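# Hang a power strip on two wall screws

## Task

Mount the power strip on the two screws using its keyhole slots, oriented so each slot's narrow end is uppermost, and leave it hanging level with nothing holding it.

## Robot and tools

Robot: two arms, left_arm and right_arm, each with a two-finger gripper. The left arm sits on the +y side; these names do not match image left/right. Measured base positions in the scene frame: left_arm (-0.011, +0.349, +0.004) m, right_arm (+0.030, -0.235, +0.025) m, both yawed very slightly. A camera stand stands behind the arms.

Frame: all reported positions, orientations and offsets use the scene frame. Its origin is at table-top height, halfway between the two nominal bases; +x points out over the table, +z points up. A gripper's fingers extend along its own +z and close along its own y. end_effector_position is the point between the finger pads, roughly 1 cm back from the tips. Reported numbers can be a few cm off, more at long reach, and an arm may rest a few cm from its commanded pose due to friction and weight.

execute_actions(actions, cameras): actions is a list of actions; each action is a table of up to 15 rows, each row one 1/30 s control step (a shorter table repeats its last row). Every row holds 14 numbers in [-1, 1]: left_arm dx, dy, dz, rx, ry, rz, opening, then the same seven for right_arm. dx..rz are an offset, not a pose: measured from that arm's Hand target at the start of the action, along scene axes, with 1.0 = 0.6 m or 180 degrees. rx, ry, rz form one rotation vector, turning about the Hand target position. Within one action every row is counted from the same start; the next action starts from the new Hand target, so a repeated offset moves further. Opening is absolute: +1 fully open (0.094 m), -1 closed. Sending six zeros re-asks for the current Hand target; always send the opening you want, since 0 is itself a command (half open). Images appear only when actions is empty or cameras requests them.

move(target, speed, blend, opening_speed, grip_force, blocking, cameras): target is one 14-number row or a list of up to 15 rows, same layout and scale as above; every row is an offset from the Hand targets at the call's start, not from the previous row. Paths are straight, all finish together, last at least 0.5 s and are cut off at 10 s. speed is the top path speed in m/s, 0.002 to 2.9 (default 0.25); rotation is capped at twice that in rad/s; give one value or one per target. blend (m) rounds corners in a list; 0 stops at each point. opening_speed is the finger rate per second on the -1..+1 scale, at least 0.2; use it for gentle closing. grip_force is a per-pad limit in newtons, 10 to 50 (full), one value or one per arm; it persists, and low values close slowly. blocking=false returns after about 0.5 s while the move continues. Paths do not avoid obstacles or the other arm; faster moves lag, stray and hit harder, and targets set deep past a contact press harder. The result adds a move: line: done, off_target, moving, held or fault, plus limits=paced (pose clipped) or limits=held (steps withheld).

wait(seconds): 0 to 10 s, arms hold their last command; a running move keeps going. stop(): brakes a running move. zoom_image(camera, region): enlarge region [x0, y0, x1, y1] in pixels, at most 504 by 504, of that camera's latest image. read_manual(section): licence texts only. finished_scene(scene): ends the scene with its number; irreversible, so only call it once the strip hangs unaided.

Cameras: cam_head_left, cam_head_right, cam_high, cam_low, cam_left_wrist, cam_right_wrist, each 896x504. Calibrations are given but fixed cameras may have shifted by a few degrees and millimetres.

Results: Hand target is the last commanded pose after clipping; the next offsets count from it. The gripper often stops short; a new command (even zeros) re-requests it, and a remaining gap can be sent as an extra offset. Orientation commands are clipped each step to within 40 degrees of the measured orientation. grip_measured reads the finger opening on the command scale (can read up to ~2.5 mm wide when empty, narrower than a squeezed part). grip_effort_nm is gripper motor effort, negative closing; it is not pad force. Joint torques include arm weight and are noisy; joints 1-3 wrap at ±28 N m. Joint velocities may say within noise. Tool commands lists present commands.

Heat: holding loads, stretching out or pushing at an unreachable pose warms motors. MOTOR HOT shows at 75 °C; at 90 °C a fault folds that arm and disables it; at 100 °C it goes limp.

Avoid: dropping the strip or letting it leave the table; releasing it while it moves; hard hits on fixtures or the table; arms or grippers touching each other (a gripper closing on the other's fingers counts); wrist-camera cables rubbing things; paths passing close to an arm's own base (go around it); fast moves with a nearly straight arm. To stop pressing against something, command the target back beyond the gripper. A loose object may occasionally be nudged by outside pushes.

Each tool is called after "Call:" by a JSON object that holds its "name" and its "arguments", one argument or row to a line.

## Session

Scene 1 done. Now scene 2.

Call:
{"name": "execute_actions", "arguments": {
  "actions": []
}}

Scene clock: 0.00 s.
left_arm: end_effector_position=(+0.3851, +0.3786, +0.1023) grip_measured=+1.000 grip_effort_nm=n/a end_effector_quat_wxyz=(+0.579, -0.055, +0.812, +0.052) | right_arm: end_effector_position=(+0.4237, -0.2554, +0.1248) grip_measured=+1.000 grip_effort_nm=n/a end_effector_quat_wxyz=(+0.590, +0.057, +0.802, -0.074)
Joint positions: left_arm=[0.017 1.538 0.365 0.839 -0.143 -0.027 0.094] | right_arm=[0.076 1.557 0.341 0.91 0.242 0.022 0.094]
Joint velocities: within noise
Joint torques (N m): no reading
Motor temperatures (°C): left_arm=[26 29 38 33 27 27 26] | right_arm=[29 26 37 36 26 26 24]
Heat: left arm: 38 °C; right arm: 37 °C.
Hand target: left_arm +0.3885, +0.3788, +0.1110; +0.589, -0.056, +0.804, +0.052 | right_arm +0.4259, -0.2555, +0.1305; +0.597, +0.059, +0.797, -0.074
Tool commands: left_gripper/opening=+1.0 right_gripper/opening=+1.0
camera_calibration:
cam_left_wrist: T_world_to_cam=[[0.153641, -0.98794, -0.0191974, 0.316345], [-0.680595, -0.0917191, -0.726896, 0.409091], [0.716369, 0.124747, -0.686479, -0.165614], [0, 0, 0, 1]] pos_world=[0.348462, 0.370711, 0.189749]
cam_right_wrist: T_world_to_cam=[[-0.152374, -0.986542, 0.0592977, -0.189836], [-0.66103, 0.0571273, -0.748182, 0.424245], [0.734725, -0.153201, -0.660839, -0.177952], [0, 0, 0, 1]] pos_world=[0.382258, -0.23878, 0.211072]

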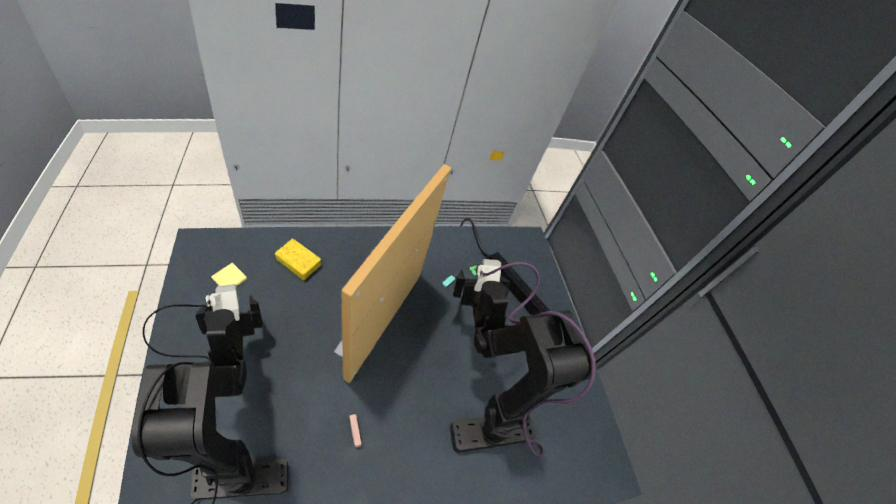

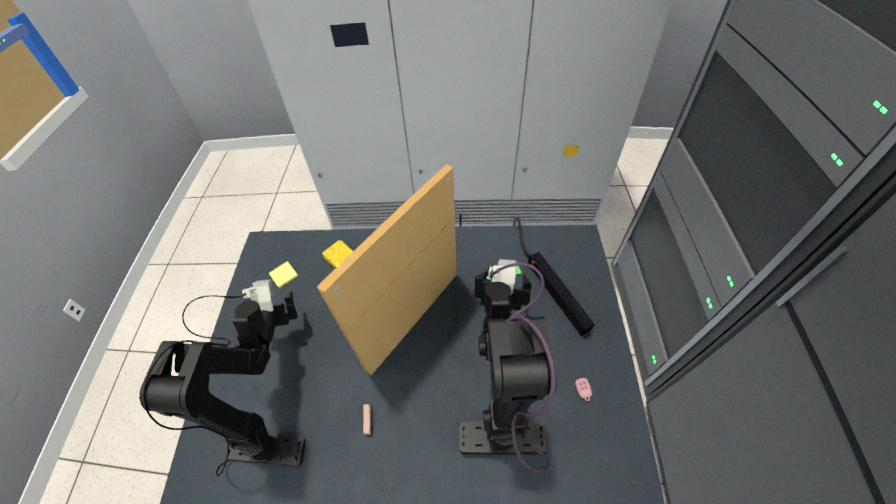

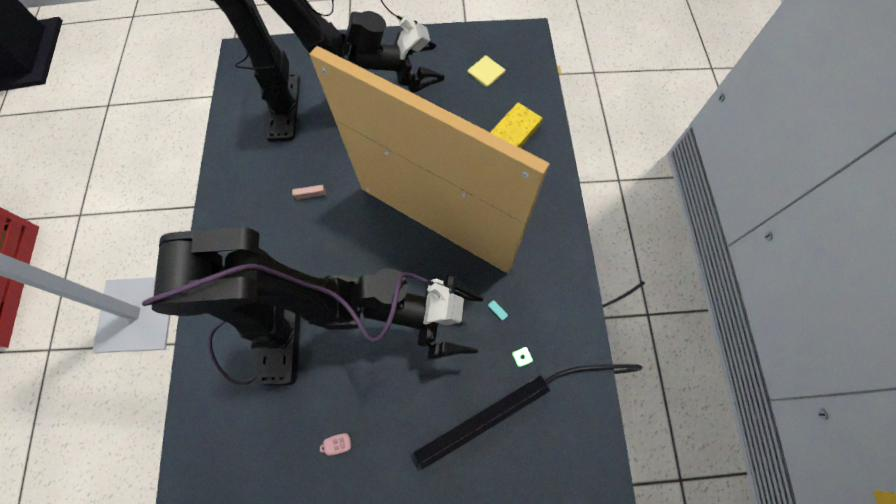

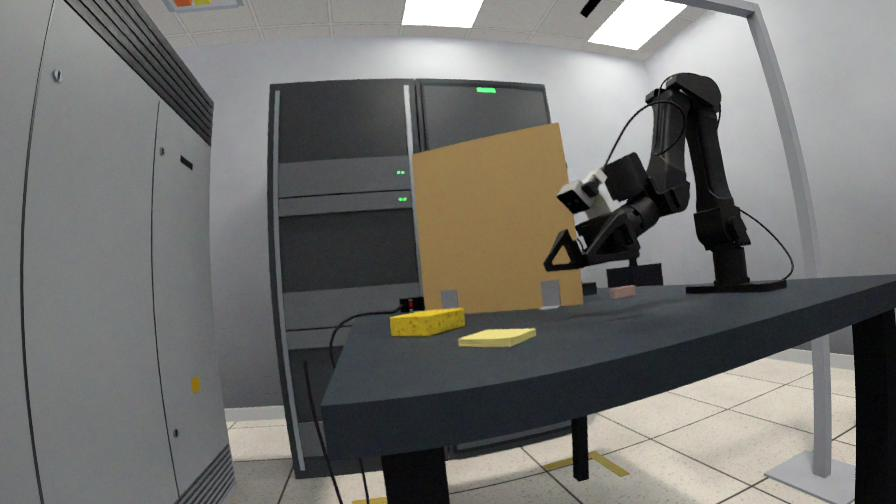

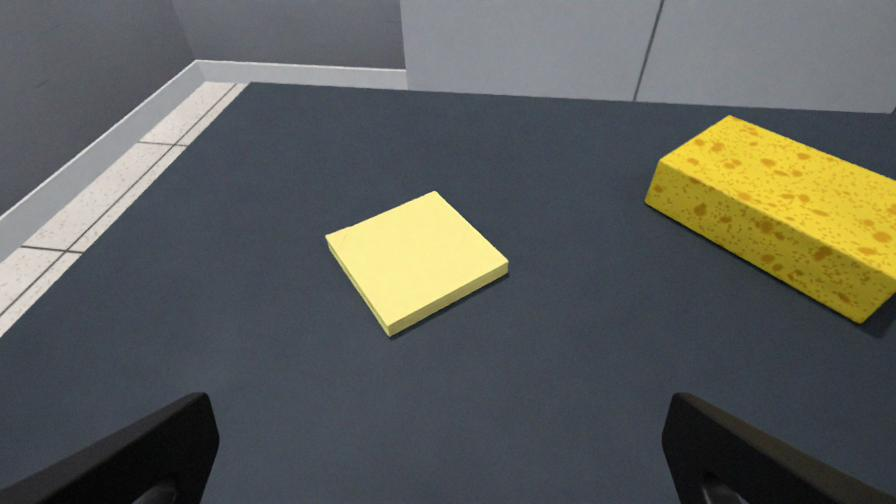

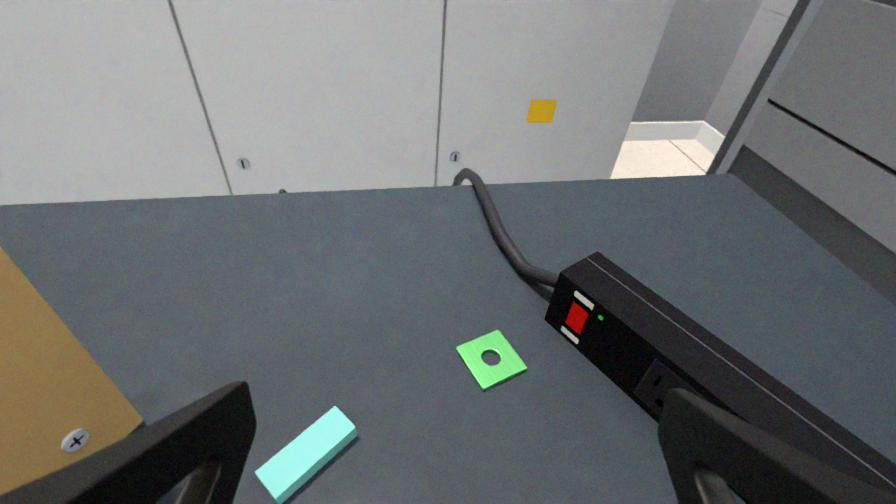

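Call:
{"name": "zoom_image", "arguments": {
  "camera": "cam_head_right",
  "region": [315, 160, 465, 380]
}}

Call:
{"name": "zoom_image", "arguments": {
  "camera": "cam_head_right",
  "region": [500, 210, 610, 345]
}}

Call:
{"name": "zoom_image", "arguments": {
  "camera": "cam_high",
  "region": [400, 350, 660, 480]
}}

Call:
{"name": "zoom_image", "arguments": {
  "camera": "cam_high",
  "region": [310, 40, 560, 280]
}}

Call:
{"name": "zoom_image", "arguments": {
  "camera": "cam_right_wrist",
  "region": [440, 150, 896, 504]
}}

Call:
{"name": "zoom_image", "arguments": {
  "camera": "cam_head_left",
  "region": [330, 150, 600, 390]
}}

Scaled by 2.291 from the camera's 896x504 image, which has a finer 1280x720 frame.

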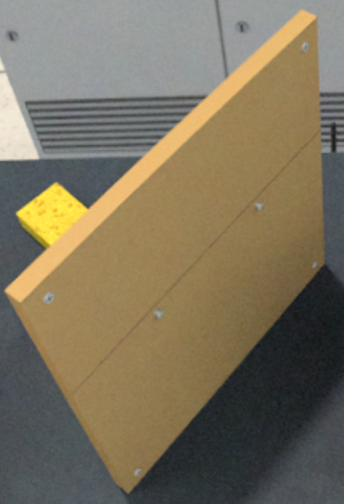

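Scaled by 3.733 from the camera's 896x504 image, which has a finer 1280x720 frame.

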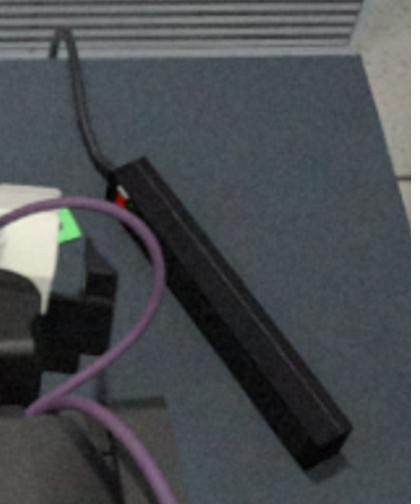

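Scaled by 1.938 from the camera's 896x504 image, which has a finer 1280x720 frame.

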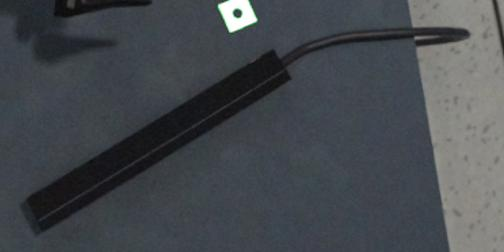

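Scaled by 2.016 from the camera's 896x504 image, which has a finer 1280x720 frame.

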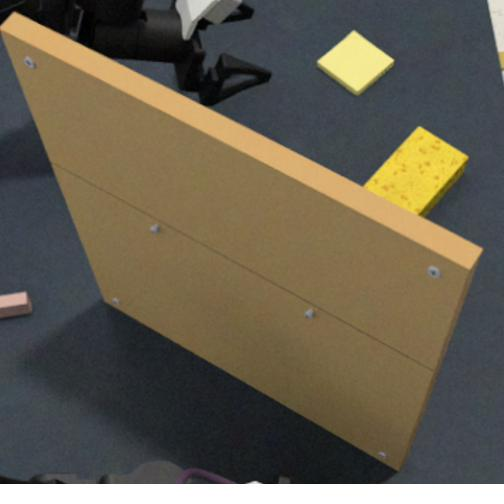

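Scaled by 1.105 from the camera's 896x504 image, which has a finer 1280x720 frame.

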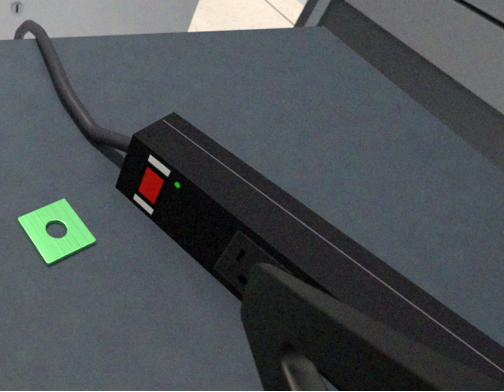

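Scaled by 1.867 from the camera's 896x504 image, which has a finer 1280x720 frame.

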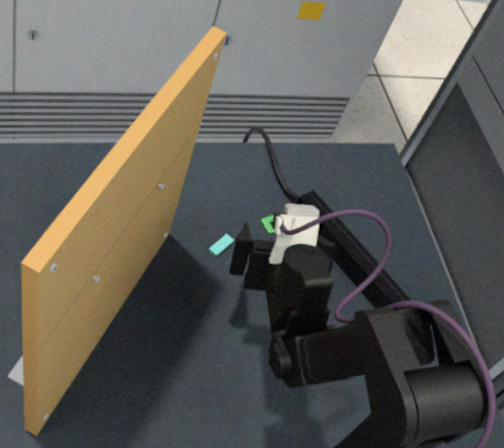

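Call:
{"name": "move", "arguments": {
  "target": [
    [0,0,0,0,0,0,1, -0.1333,0.1,0.25,0.2568,0.0595,0.1005,1],
    [0,0,0,0,0,0,1, -0.2408,0.2258,0.2825,0.5135,0.1190,0.2009,1]
  ],
  "speed": 0.5,
  "blend": [0.05,0],
  "cameras": ["cam_right_wrist","cam_head_right"],
  "grip_force": [50,50]
}}

Scene clock: 23.70 s.
left_arm: end_effector_position=(+0.3851, +0.3786, +0.1023) grip_measured=+1.000 grip_effort_nm=0.00 end_effector_quat_wxyz=(+0.579, -0.055, +0.812, +0.052) | right_arm: end_effector_position=(+0.2832, -0.1214, +0.2999) grip_measured=+1.000 grip_effort_nm=-0.01 end_effector_quat_wxyz=(+0.221, +0.233, +0.670, +0.669)
Joint positions: left_arm=[0.017 1.538 0.365 0.839 -0.143 -0.027 0.094] | right_arm=[-0.189 0.736 0.424 0.294 -1.126 1.571 0.094]
Joint torques (N m): left_arm=[-0.03 -5.01 6.13 1.97 -0.09 0.03] | right_arm=[0.5 -0.73 5.74 1.81 -0.05 0.02]
Heat: left arm: 41 °C; right arm: 38 °C.
Hand target: left_arm +0.3885, +0.3788, +0.1110; +0.589, -0.056, +0.804, +0.052 | right_arm +0.2814, -0.1200, +0.3000; +0.226, +0.226, +0.670, +0.670
Off the commanded pose: left_arm 0.009 m, 1 deg | right_arm 0.002 m, 1 deg.
move: done
camera_calibration:
cam_right_wrist: T_world_to_cam=[[0.00969811, 0.0132824, -0.999865, 0.303666], [-0.973962, 0.22662, -0.0064364, 0.34136], [0.226504, 0.973893, 0.0151344, 0.139641], [0, 0, 0, 1]] pos_world=[0.297898, -0.217388, 0.303709]
Images, in order (width x height): cam_head_right 896x504, cam_right_wrist 896x504.

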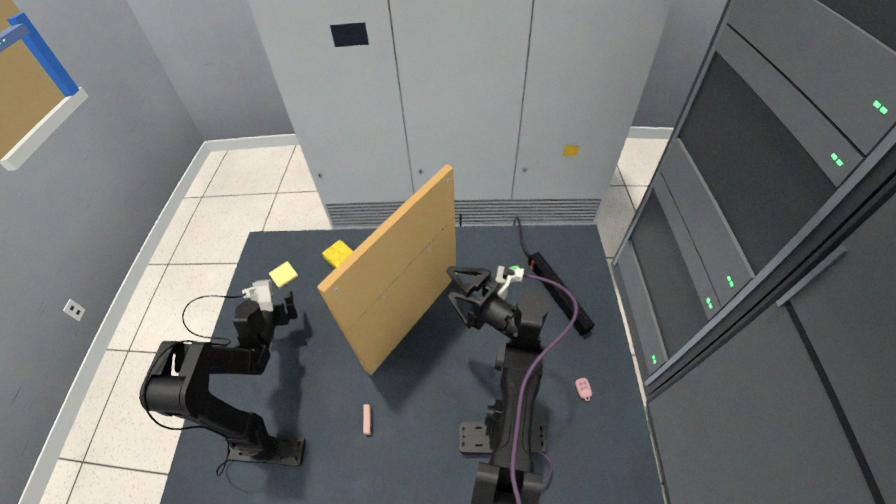

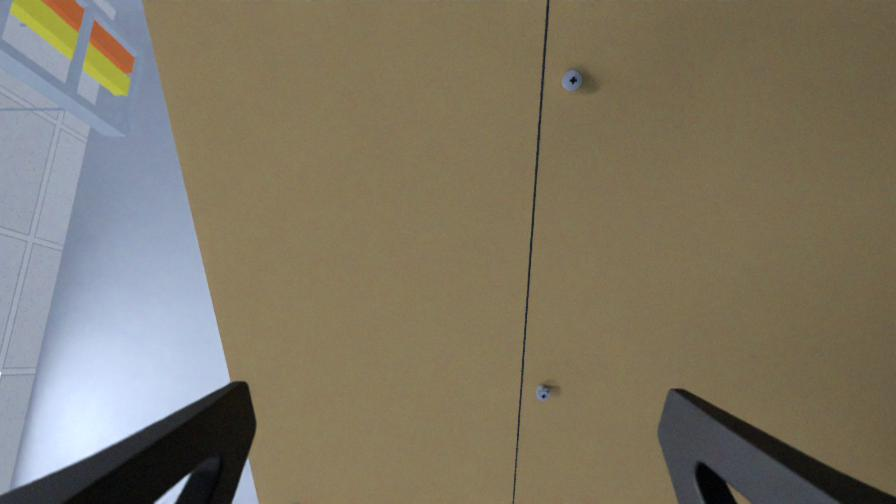

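Call:
{"name": "zoom_image", "arguments": {
  "camera": "cam_right_wrist",
  "region": [532, 50, 612, 110]
}}

Call:
{"name": "zoom_image", "arguments": {
  "camera": "cam_right_wrist",
  "region": [503, 363, 583, 423]
}}

Call:
{"name": "move", "arguments": {
  "target": [0,0,0,0,0,0,1, 0,0,-0.1417,0,0,0,1],
  "speed": 0.25,
  "cameras": ["cam_right_wrist"]
}}

Call:
{"name": "zoom_image", "arguments": {
  "camera": "cam_right_wrist",
  "region": [320, 50, 420, 125]
}}

Scaled by 6.300 from the camera's 896x504 image, which has a finer 1280x720 frame.

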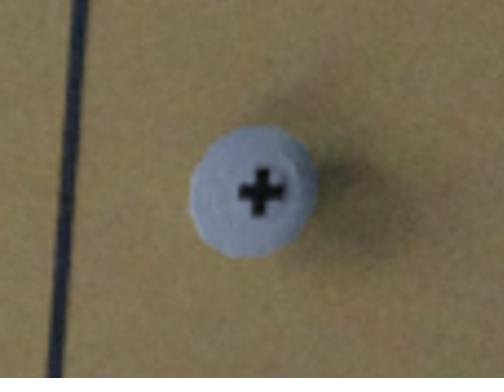

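Scaled by 6.300 from the camera's 896x504 image, which has a finer 1280x720 frame.

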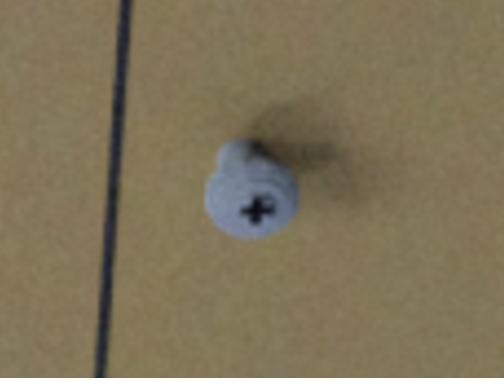

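Scene clock: 26.20 s.
left_arm: end_effector_position=(+0.3851, +0.3786, +0.1023) grip_measured=+1.000 grip_effort_nm=0.01 end_effector_quat_wxyz=(+0.579, -0.055, +0.812, +0.052) | right_arm: end_effector_position=(+0.2832, -0.1212, +0.2161) grip_measured=+1.000 grip_effort_nm=-0.01 end_effector_quat_wxyz=(+0.223, +0.232, +0.670, +0.669)
Joint positions: left_arm=[0.017 1.538 0.365 0.839 -0.143 -0.027 0.094] | right_arm=[-0.186 0.948 0.119 0.818 -1.121 1.572 0.094]
Joint torques (N m): left_arm=[-0.03 -5.01 6.13 1.96 -0.08 0.03] | right_arm=[0.25 -0.36 4.93 1.95 -0.05 0.03]
Heat: left arm: 41 °C; right arm: 38 °C.
Hand target: left_arm +0.3885, +0.3788, +0.1110; +0.589, -0.056, +0.804, +0.052 | right_arm +0.2813, -0.1199, +0.2149; +0.226, +0.226, +0.670, +0.670
Off the commanded pose: left_arm 0.009 m, 1 deg | right_arm 0.002 m, 1 deg.
move: done
camera_calibration:
cam_right_wrist: T_world_to_cam=[[0.0158444, 0.012239, -0.9998, 0.21799], [-0.973565, 0.228061, -0.0126368, 0.342198], [0.227861, 0.97357, 0.015529, 0.140074], [0, 0, 0, 1]] pos_world=[0.297781, -0.217082, 0.220095]
Images, in order (width x height): cam_right_wrist 896x504.

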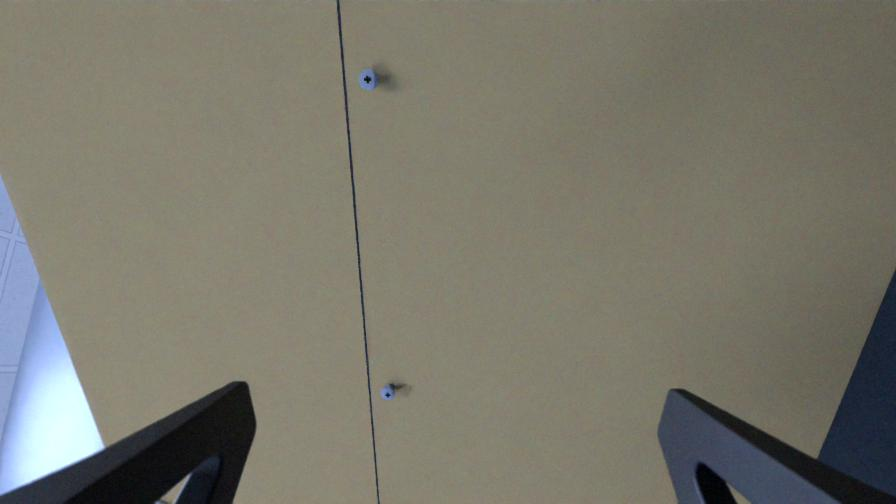

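Scaled by 5.040 from the camera's 896x504 image, which has a finer 1280x720 frame.

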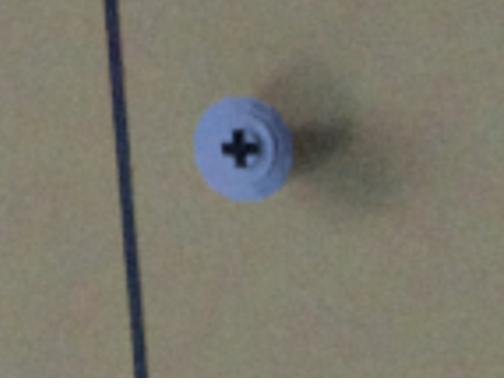

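Call:
{"name": "zoom_image", "arguments": {
  "camera": "cam_right_wrist",
  "region": [348, 363, 428, 423]
}}

Scaled by 6.300 from the camera's 896x504 image, which has a finer 1280x720 frame.

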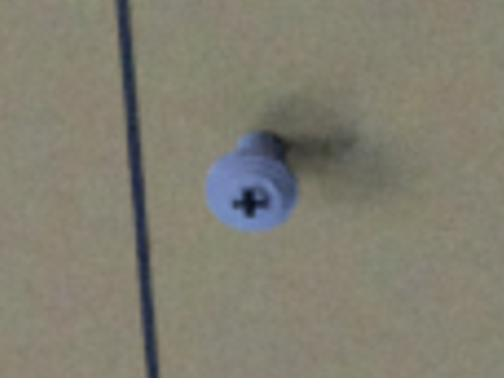

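Call:
{"name": "move", "arguments": {
  "target": [0,0,0,0,0,0,1, 0.1295,-0.5902,-0.1632,-0.2808,0.4155,-0.0754,1],
  "speed": 0.5,
  "cameras": ["cam_right_wrist","cam_high"]
}}

Scene clock: 31.40 s.
left_arm: end_effector_position=(+0.3851, +0.3786, +0.1023) grip_measured=+1.000 grip_effort_nm=0.00 end_effector_quat_wxyz=(+0.579, -0.055, +0.812, +0.052) | right_arm: end_effector_position=(+0.3572, -0.4733, +0.1202) grip_measured=+1.000 grip_effort_nm=-0.02 end_effector_quat_wxyz=(-0.066, +0.533, +0.842, +0.052)
Joint positions: left_arm=[0.017 1.538 0.365 0.839 -0.143 -0.027 0.094] | right_arm=[-0.651 2.265 2.108 -1.558 -0.088 0.451 0.094]
Joint torques (N m): left_arm=[-0.03 -5.01 6.13 1.97 -0.08 0.03] | right_arm=[0.42 -10.29 7.76 0.13 0.03 0.14]
Heat: left arm: 41 °C; right arm: 38 °C.
Hand target: left_arm +0.3885, +0.3788, +0.1110; +0.589, -0.056, +0.804, +0.052 | right_arm +0.3590, -0.4742, +0.1170; -0.074, +0.533, +0.842, +0.047
Off the commanded pose: left_arm 0.009 m, 1 deg | right_arm 0.004 m, 1 deg.
move: done
camera_calibration:
cam_right_wrist: T_world_to_cam=[[-0.898171, -0.437559, -0.0427902, 0.123731], [-0.384735, 0.735159, 0.558141, 0.454455], [-0.212762, 0.517769, -0.828642, 0.510693], [0, 0, 0, 1]] pos_world=[0.394632, -0.544377, 0.174827]
Images, in order (width x height): cam_high 896x504, cam_right_wrist 896x504.

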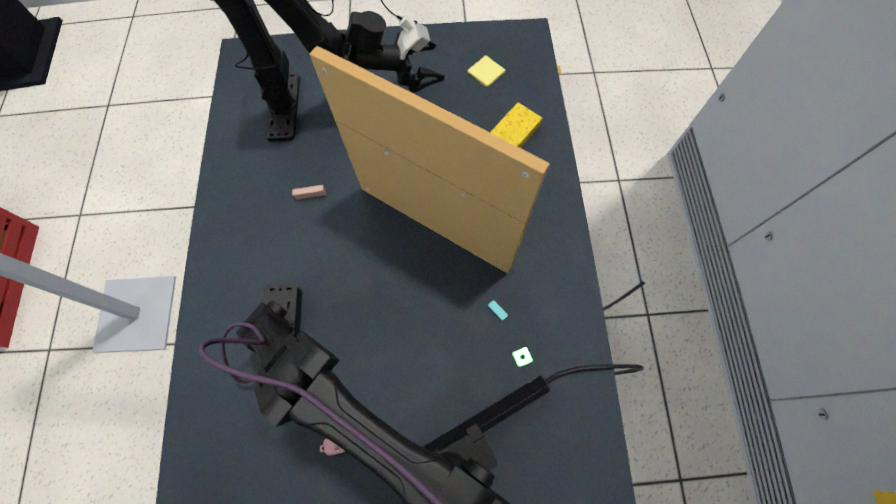

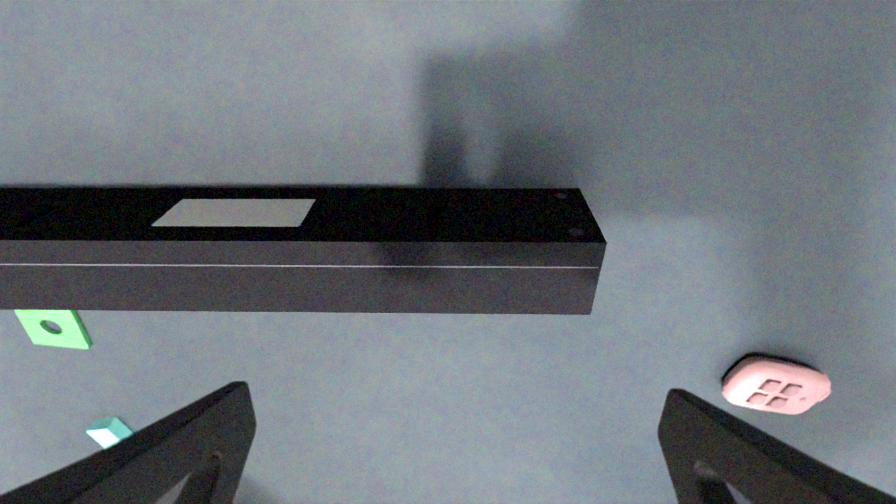

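Call:
{"name": "zoom_image", "arguments": {
  "camera": "cam_right_wrist",
  "region": [340, 175, 500, 255]
}}

Call:
{"name": "zoom_image", "arguments": {
  "camera": "cam_right_wrist",
  "region": [0, 175, 160, 255]
}}

Scaled by 3.150 from the camera's 896x504 image, which has a finer 1280x720 frame.

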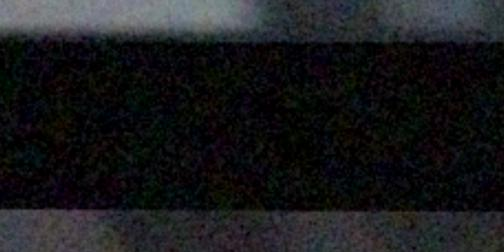

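Scaled by 3.150 from the camera's 896x504 image, which has a finer 1280x720 frame.

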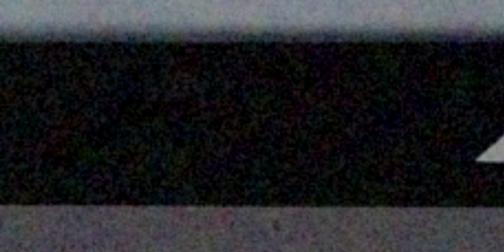

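Call:
{"name": "zoom_image", "arguments": {
  "camera": "cam_right_wrist",
  "region": [280, 160, 620, 260]
}}

Call:
{"name": "zoom_image", "arguments": {
  "camera": "cam_right_wrist",
  "region": [0, 160, 340, 260]
}}

Scaled by 1.482 from the camera's 896x504 image, which has a finer 1280x720 frame.

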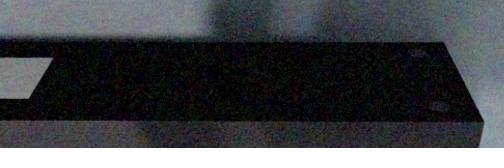

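Scaled by 1.482 from the camera's 896x504 image, which has a finer 1280x720 frame.

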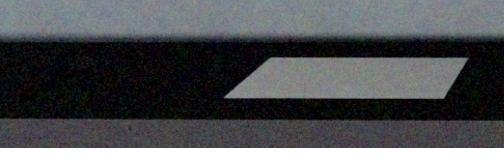

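Call:
{"name": "zoom_image", "arguments": {
  "camera": "cam_right_wrist",
  "region": [395, 185, 465, 245]
}}

Call:
{"name": "zoom_image", "arguments": {
  "camera": "cam_right_wrist",
  "region": [540, 180, 620, 250]
}}

Scaled by 7.200 from the camera's 896x504 image, which has a finer 1280x720 frame.

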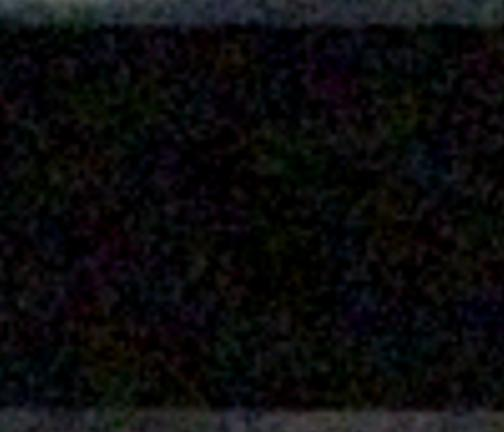

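Scaled by 6.300 from the camera's 896x504 image, which has a finer 1280x720 frame.

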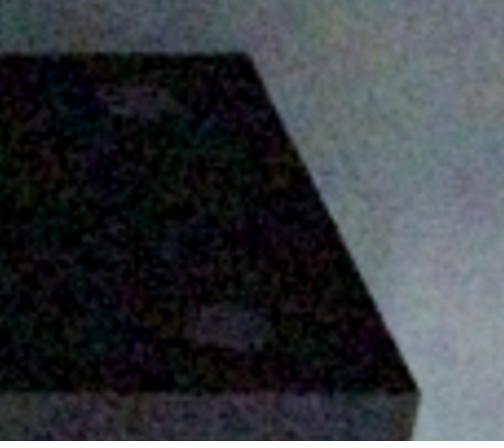

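Call:
{"name": "move", "arguments": {
  "target": [
    [0,0,0,0,0,0,1, 0.1115,0.1005,-0.0117,-0.0197,-0.0588,0.5106,1],
    [0,0,0,0,0,0,1, 0.1115,0.1005,-0.1297,-0.0197,-0.0588,0.5106,1]
  ],
  "speed": [0.5,0.2],
  "blend": [0.01,0],
  "cameras": ["cam_right_wrist","cam_high","cam_head_right"]
}}

Scene clock: 49.70 s.
left_arm: end_effector_position=(+0.3851, +0.3786, +0.1023) grip_measured=+1.000 grip_effort_nm=0.00 end_effector_quat_wxyz=(+0.579, -0.055, +0.812, +0.052) | right_arm: end_effector_position=(+0.4254, -0.4133, +0.0418) grip_measured=+1.000 grip_effort_nm=-0.03 end_effector_quat_wxyz=(-0.003, -0.235, +0.972, +0.001)
Joint positions: left_arm=[0.017 1.538 0.365 0.839 -0.143 -0.027 0.094] | right_arm=[-0.405 2.265 1.808 -1.12 0.001 -0.9 0.094]
Joint torques (N m): left_arm=[-0.03 -5.03 6.13 1.96 -0.08 0.02] | right_arm=[-0.12 -12.52 4.66 0.62 -0.08 -0.03]
Motor temperatures (°C): left_arm=[26 30 42 36 27 27 26] | right_arm=[28 31 40 36 26 25 24]
Heat: left arm: 42 °C; right arm: 40 °C.
Hand target: left_arm +0.3885, +0.3788, +0.1110; +0.589, -0.056, +0.804, +0.052 | right_arm +0.4260, -0.4138, +0.0392; +0.000, -0.238, +0.971, +0.000
Off the commanded pose: left_arm 0.009 m, 1 deg | right_arm 0.003 m, 0 deg.
move: done
camera_calibration:
cam_right_wrist: T_world_to_cam=[[0.471199, -0.88158, -0.0280841, -0.558684], [-0.796195, -0.438831, 0.416533, 0.176099], [-0.379531, -0.17391, -0.908687, 0.217524], [0, 0, 0, 1]] pos_world=[0.486018, -0.377417, 0.10862]
Images, in order (width x height): cam_head_right 896x504, cam_high 896x504, cam_right_wrist 896x504.

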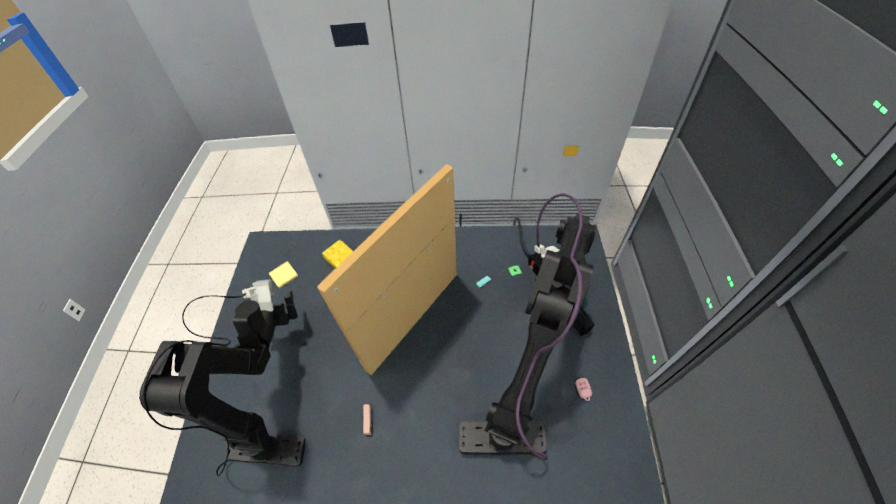

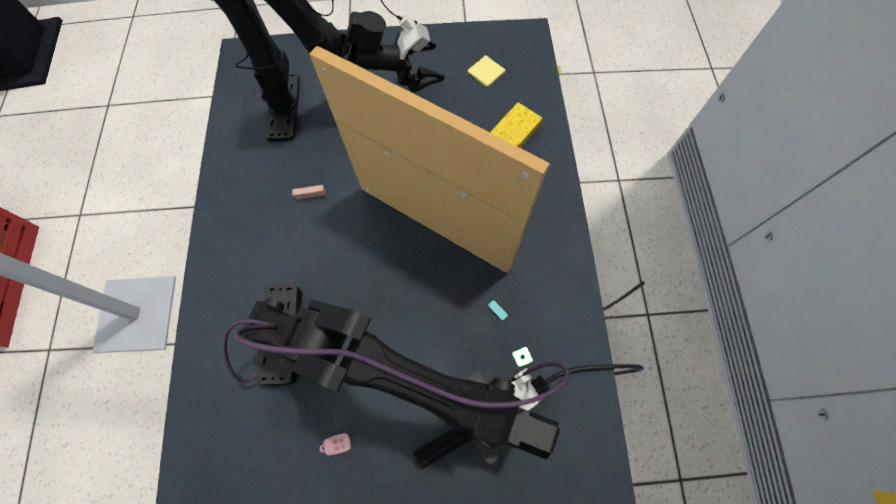

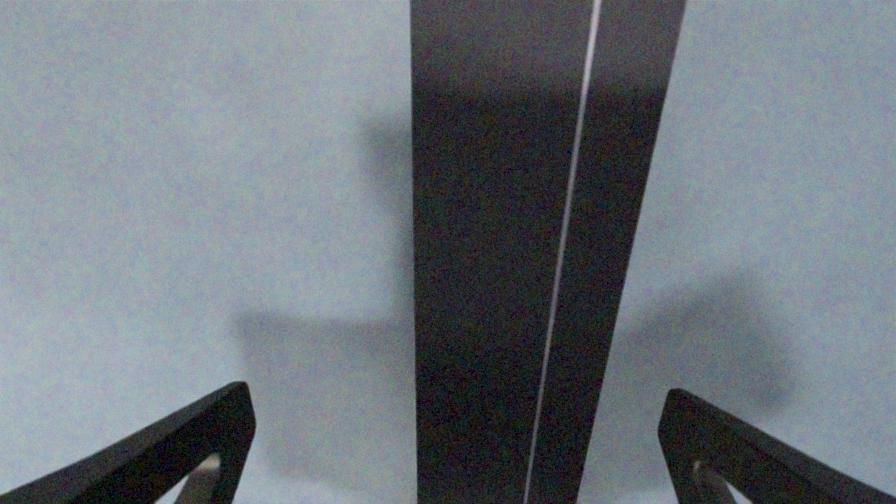

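Call:
{"name": "move", "arguments": {
  "target": [
    [0,0,0,0,0,0,1, 0.0068,-0.013,-0.006,0,0,0,1],
    [0,0,0,0,0,0,1, 0.0068,-0.013,-0.006,0,0,0,-0.5]
  ],
  "speed": 0.1,
  "opening_speed": 1.2,
  "cameras": ["cam_right_wrist"]
}}

Scene clock: 55.03 s.
left_arm: end_effector_position=(+0.3851, +0.3786, +0.1023) grip_measured=+1.000 grip_effort_nm=0.00 end_effector_quat_wxyz=(+0.579, -0.055, +0.812, +0.052) | right_arm: end_effector_position=(+0.4241, -0.4173, +0.0383) grip_measured=-0.300 grip_effort_nm=-1.03 end_effector_quat_wxyz=(-0.004, -0.237, +0.972, +0.002)
Joint positions: left_arm=[0.017 1.538 0.365 0.839 -0.143 -0.027 0.094] | right_arm=[-0.414 2.273 1.809 -1.115 0.002 -0.912 0.033]
Joint torques (N m): left_arm=[-0.02 -5.03 6.13 1.96 -0.08 0.03] | right_arm=[-0.5 -10.5 7.86 0.52 -0.01 -0.03]
Heat: left arm: 42 °C; right arm: 39 °C.
Hand target: left_arm +0.3885, +0.3788, +0.1110; +0.589, -0.056, +0.804, +0.052 | right_arm +0.4299, -0.4216, +0.0356; -0.001, -0.238, +0.971, +0.000
Off the commanded pose: left_arm 0.009 m, 1 deg | right_arm 0.008 m, 1 deg.
move: done
camera_calibration:
cam_right_wrist: T_world_to_cam=[[0.4738, -0.880126, -0.0298621, -0.562233], [-0.793506, -0.441385, 0.418961, 0.172467], [-0.381919, -0.174808, -0.907513, 0.213856], [0, 0, 0, 1]] pos_world=[0.484915, -0.381328, 0.105031]
Images, in order (width x height): cam_right_wrist 896x504.

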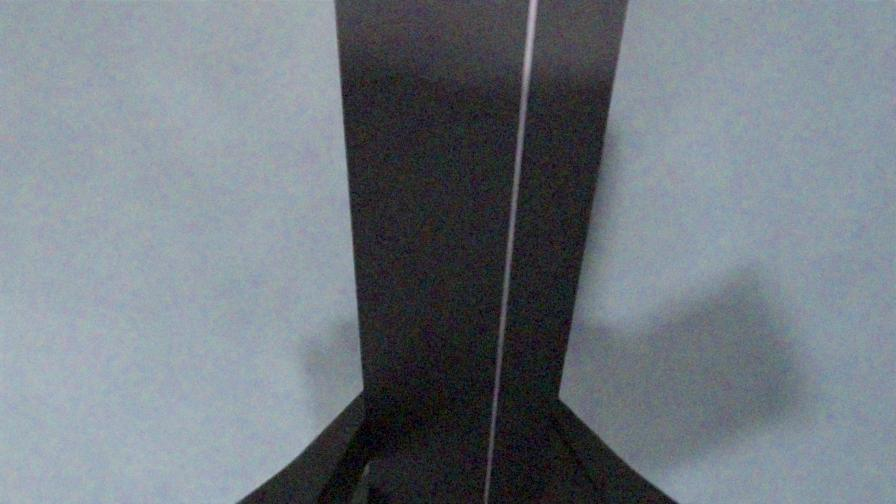

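Call:
{"name": "move", "arguments": {
  "target": [0,0,0,0,0,0,1, -0.083,0.103,0.191,-0.2708,-0.1416,0,-0.5],
  "speed": 0.35,
  "cameras": ["cam_high","cam_head_right","cam_right_wrist"]
}}

Scene clock: 58.63 s.
left_arm: end_effector_position=(+0.3851, +0.3786, +0.1023) grip_measured=+1.000 grip_effort_nm=0.00 end_effector_quat_wxyz=(+0.579, -0.055, +0.812, +0.052) | right_arm: end_effector_position=(+0.3706, -0.3551, +0.1253) grip_measured=-0.300 grip_effort_nm=-1.03 end_effector_quat_wxyz=(+0.067, -0.246, +0.871, -0.420)
Joint positions: left_arm=[0.017 1.538 0.365 0.839 -0.143 -0.027 0.094] | right_arm=[0.038 1.578 0.913 -0.453 0.782 -0.721 0.033]
Joint torques (N m): left_arm=[-0.02 -5.03 6.15 1.97 -0.08 0.03] | right_arm=[0.23 -10.67 5.57 1.81 0.68 0.17]
Heat: left arm: 42 °C; right arm: 39 °C.
Hand target: left_arm +0.3885, +0.3788, +0.1110; +0.589, -0.056, +0.804, +0.052 | right_arm +0.3803, -0.3597, +0.1503; +0.110, -0.211, +0.862, -0.448
Off the commanded pose: left_arm 0.009 m, 1 deg | right_arm 0.027 m, 7 deg.
move: off_target (right_arm)
camera_calibration:
cam_right_wrist: T_world_to_cam=[[0.393544, -0.535262, 0.747407, -0.424615], [-0.916588, -0.165999, 0.363745, 0.271323], [-0.07063, -0.828214, -0.555943, -0.108344], [0, 0, 0, 1]] pos_world=[0.408143, -0.271973, 0.158435]
Images, in order (width x height): cam_head_right 896x504, cam_high 896x504, cam_right_wrist 896x504.

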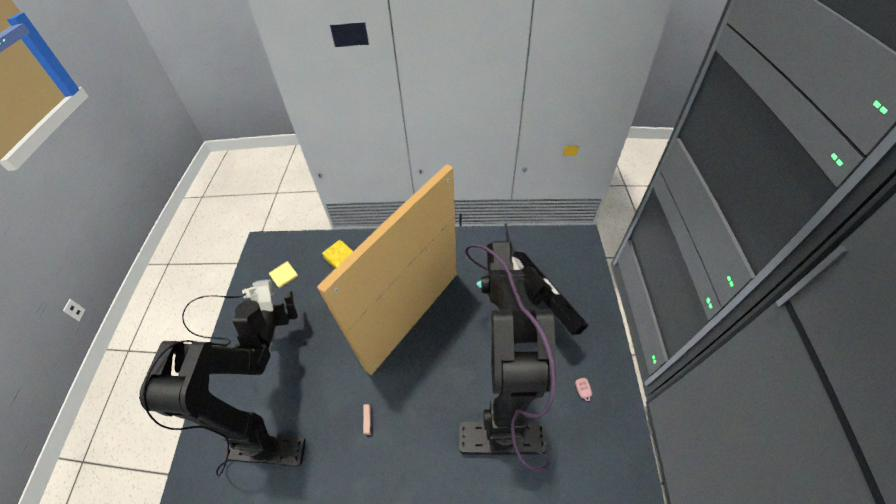

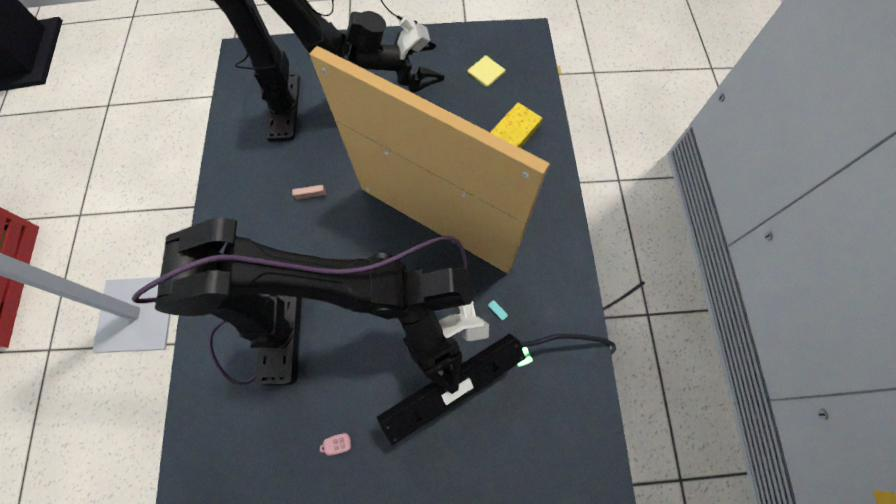

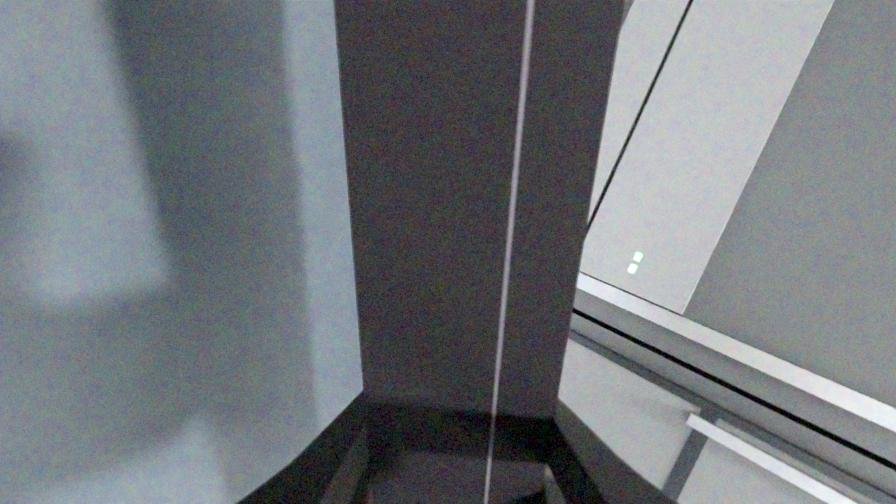

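Call:
{"name": "zoom_image", "arguments": {
  "camera": "cam_high",
  "region": [370, 325, 540, 450]
}}

Call:
{"name": "zoom_image", "arguments": {
  "camera": "cam_high",
  "region": [370, 380, 450, 450]
}}

Call:
{"name": "zoom_image", "arguments": {
  "camera": "cam_high",
  "region": [465, 330, 535, 390]
}}

Scaled by 2.965 from the camera's 896x504 image, which has a finer 1280x720 frame.

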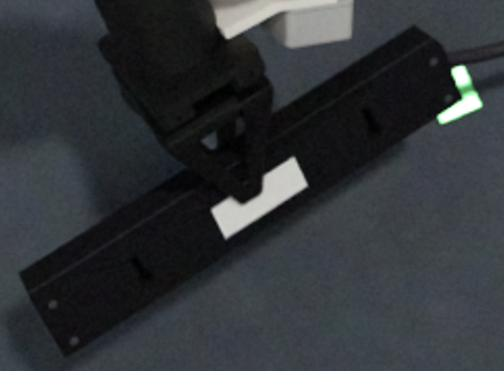

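Scaled by 6.300 from the camera's 896x504 image, which has a finer 1280x720 frame.

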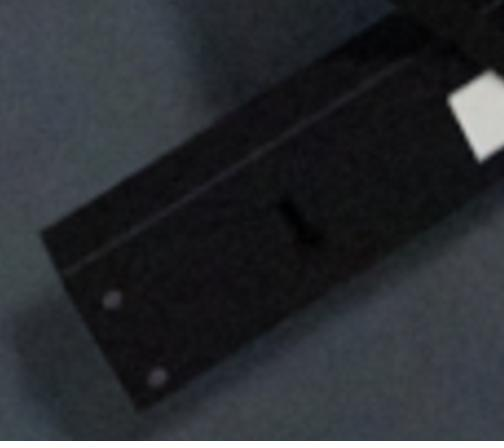

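Scaled by 7.200 from the camera's 896x504 image, which has a finer 1280x720 frame.

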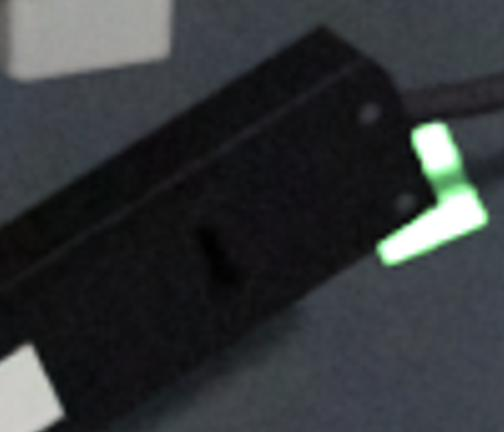

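Call:
{"name": "move", "arguments": {
  "target": [0,0,0,0,0,0,1, -0.0855,-0.0238,-0.0338,0.6539,0.0145,-0.1844,-0.5],
  "speed": 0.5,
  "cameras": ["cam_high","cam_head_right","cam_right_wrist"]
}}

Scene clock: 75.33 s.
left_arm: end_effector_position=(+0.3851, +0.3786, +0.1023) grip_measured=+1.000 grip_effort_nm=0.00 end_effector_quat_wxyz=(+0.579, -0.055, +0.812, +0.052) | right_arm: end_effector_position=(+0.3217, -0.3722, +0.1172) grip_measured=-0.300 grip_effort_nm=-1.03 end_effector_quat_wxyz=(+0.096, +0.187, +0.861, +0.463)
Joint positions: left_arm=[0.017 1.538 0.365 0.839 -0.143 -0.027 0.094] | right_arm=[-0.854 2.139 1.532 -1.55 -0.844 -0.716 0.033]
Joint torques (N m): left_arm=[-0.03 -5.01 6.15 1.96 -0.08 0.03] | right_arm=[-0.75 -10.4 6.05 -0.7 -0.86 -0.09]
Heat: left arm: 42 °C; right arm: 40 °C.
Hand target: left_arm +0.3885, +0.3788, +0.1110; +0.589, -0.056, +0.804, +0.052 | right_arm +0.3288, -0.3740, +0.1300; +0.108, +0.188, +0.846, +0.488
Off the commanded pose: left_arm 0.009 m, 1 deg | right_arm 0.015 m, 4 deg.
joint sent to its limit (right arm) — joint 4 (wrist pitch), lower limit. The joint targets still meet the commanded pose.
move: off_target (right_arm)
camera_calibration:
cam_right_wrist: T_world_to_cam=[[-0.210689, -0.489463, -0.846189, -0.010276], [-0.975371, 0.0474453, 0.215409, 0.342335], [-0.0652872, 0.870732, -0.487404, 0.492243], [0, 0, 0, 1]] pos_world=[0.363875, -0.449884, 0.157484]
Images, in order (width x height): cam_head_right 896x504, cam_high 896x504, cam_right_wrist 896x504.

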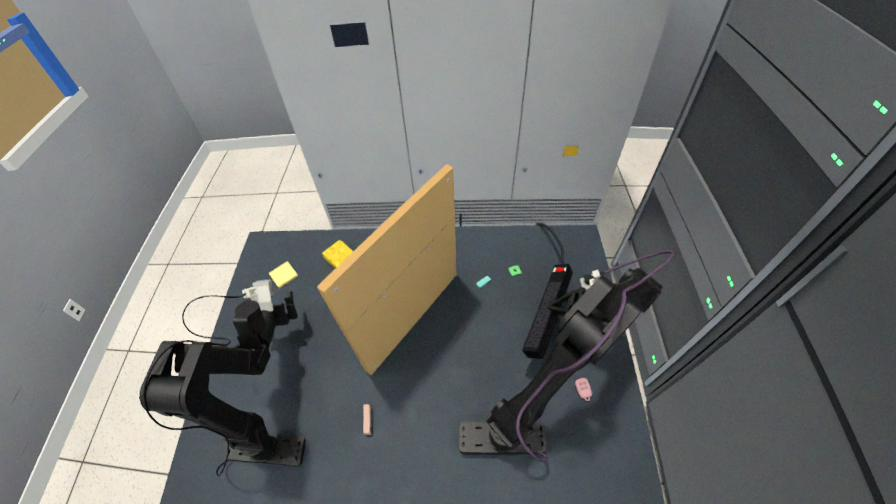

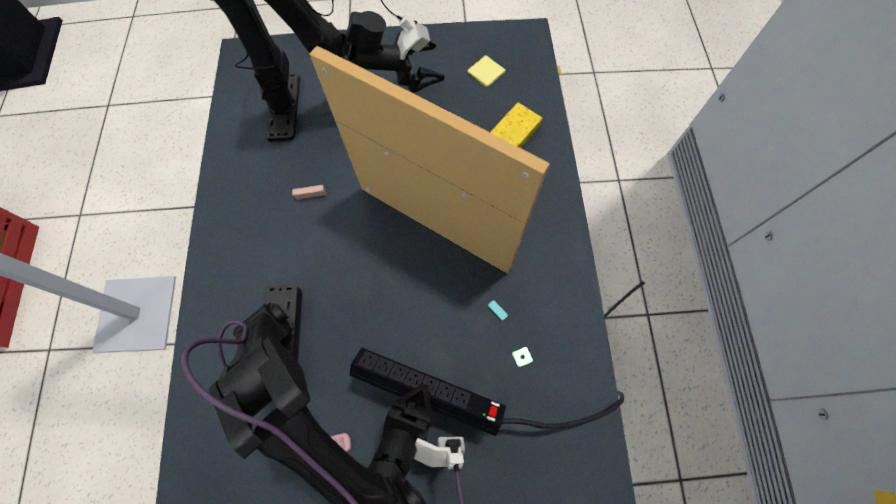

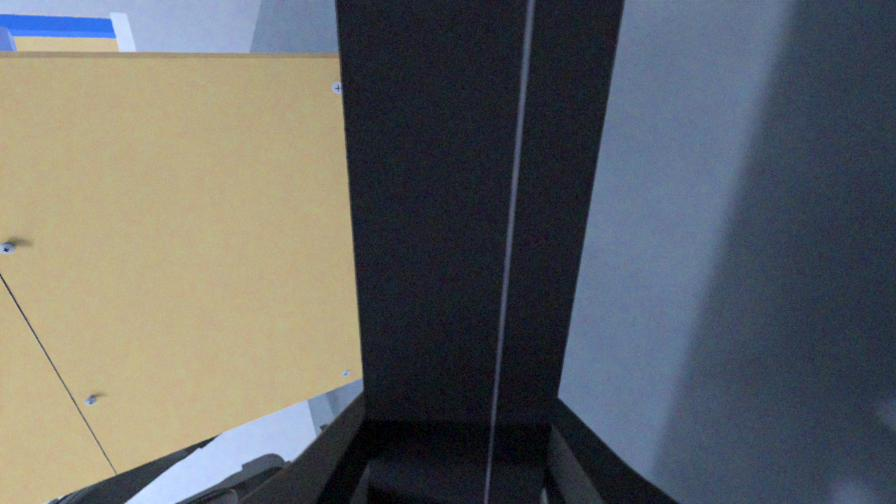

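Call:
{"name": "move", "arguments": {
  "target": [
    [0,0,0,0,0,0,1, 0,0,-0.11,0,0,0,-0.5],
    [0,0,0,0,0,0,1, 0,0,-0.1333,0,0,0,-0.5]
  ],
  "speed": [0.2,0.04],
  "blend": [0.005,0]
}}

Scene clock: 78.07 s.
left_arm: end_effector_position=(+0.3851, +0.3786, +0.1023) grip_measured=+1.000 grip_effort_nm=0.00 end_effector_quat_wxyz=(+0.579, -0.055, +0.812, +0.052) | right_arm: end_effector_position=(+0.3254, -0.3758, +0.0498) grip_measured=-0.300 grip_effort_nm=-1.03 end_effector_quat_wxyz=(+0.097, +0.176, +0.860, +0.469)
Joint positions: left_arm=[0.017 1.538 0.365 0.839 -0.143 -0.027 0.094] | right_arm=[-0.854 2.294 1.48 -1.37 -0.849 -0.755 0.033]
Joint torques (N m): left_arm=[-0.03 -5.03 6.13 1.96 -0.08 0.03] | right_arm=[-0.85 -9.66 2.93 -0.43 -0.86 0.04]
Heat: left arm: 42 °C; right arm: 39 °C.
Hand target: left_arm +0.3885, +0.3788, +0.1110; +0.589, -0.056, +0.804, +0.052 | right_arm +0.3289, -0.3742, +0.0500; +0.108, +0.188, +0.846, +0.488
Off the commanded pose: left_arm 0.009 m, 1 deg | right_arm 0.004 m, 3 deg.
move: off_target (right_arm)

Call:
{"name": "move", "arguments": {
  "target": [0,0,0,0,0,0,1, 0,0,-0.027,0,0,0,-0.5],
  "speed": 0.03
}}

Scene clock: 79.60 s.
left_arm: end_effector_position=(+0.3851, +0.3786, +0.1023) grip_measured=+1.000 grip_effort_nm=0.00 end_effector_quat_wxyz=(+0.579, -0.055, +0.812, +0.052) | right_arm: end_effector_position=(+0.3258, -0.3748, +0.0370) grip_measured=-0.300 grip_effort_nm=-1.03 end_effector_quat_wxyz=(+0.098, +0.177, +0.857, +0.473)
Joint positions: left_arm=[0.017 1.538 0.365 0.839 -0.143 -0.027 0.094] | right_arm=[-0.854 2.325 1.469 -1.335 -0.857 -0.759 0.033]
Joint torques (N m): left_arm=[-0.03 -5.03 6.15 1.96 -0.08 0.03] | right_arm=[-0.53 -9.37 2.88 -0.32 -0.69 0.06]
Heat: left arm: 42 °C; right arm: 39 °C.
Hand target: left_arm +0.3885, +0.3788, +0.1110; +0.589, -0.056, +0.804, +0.052 | right_arm +0.3288, -0.3741, +0.0338; +0.108, +0.188, +0.846, +0.488
Off the commanded pose: left_arm 0.009 m, 1 deg | right_arm 0.005 m, 3 deg.
move: off_target (right_arm)


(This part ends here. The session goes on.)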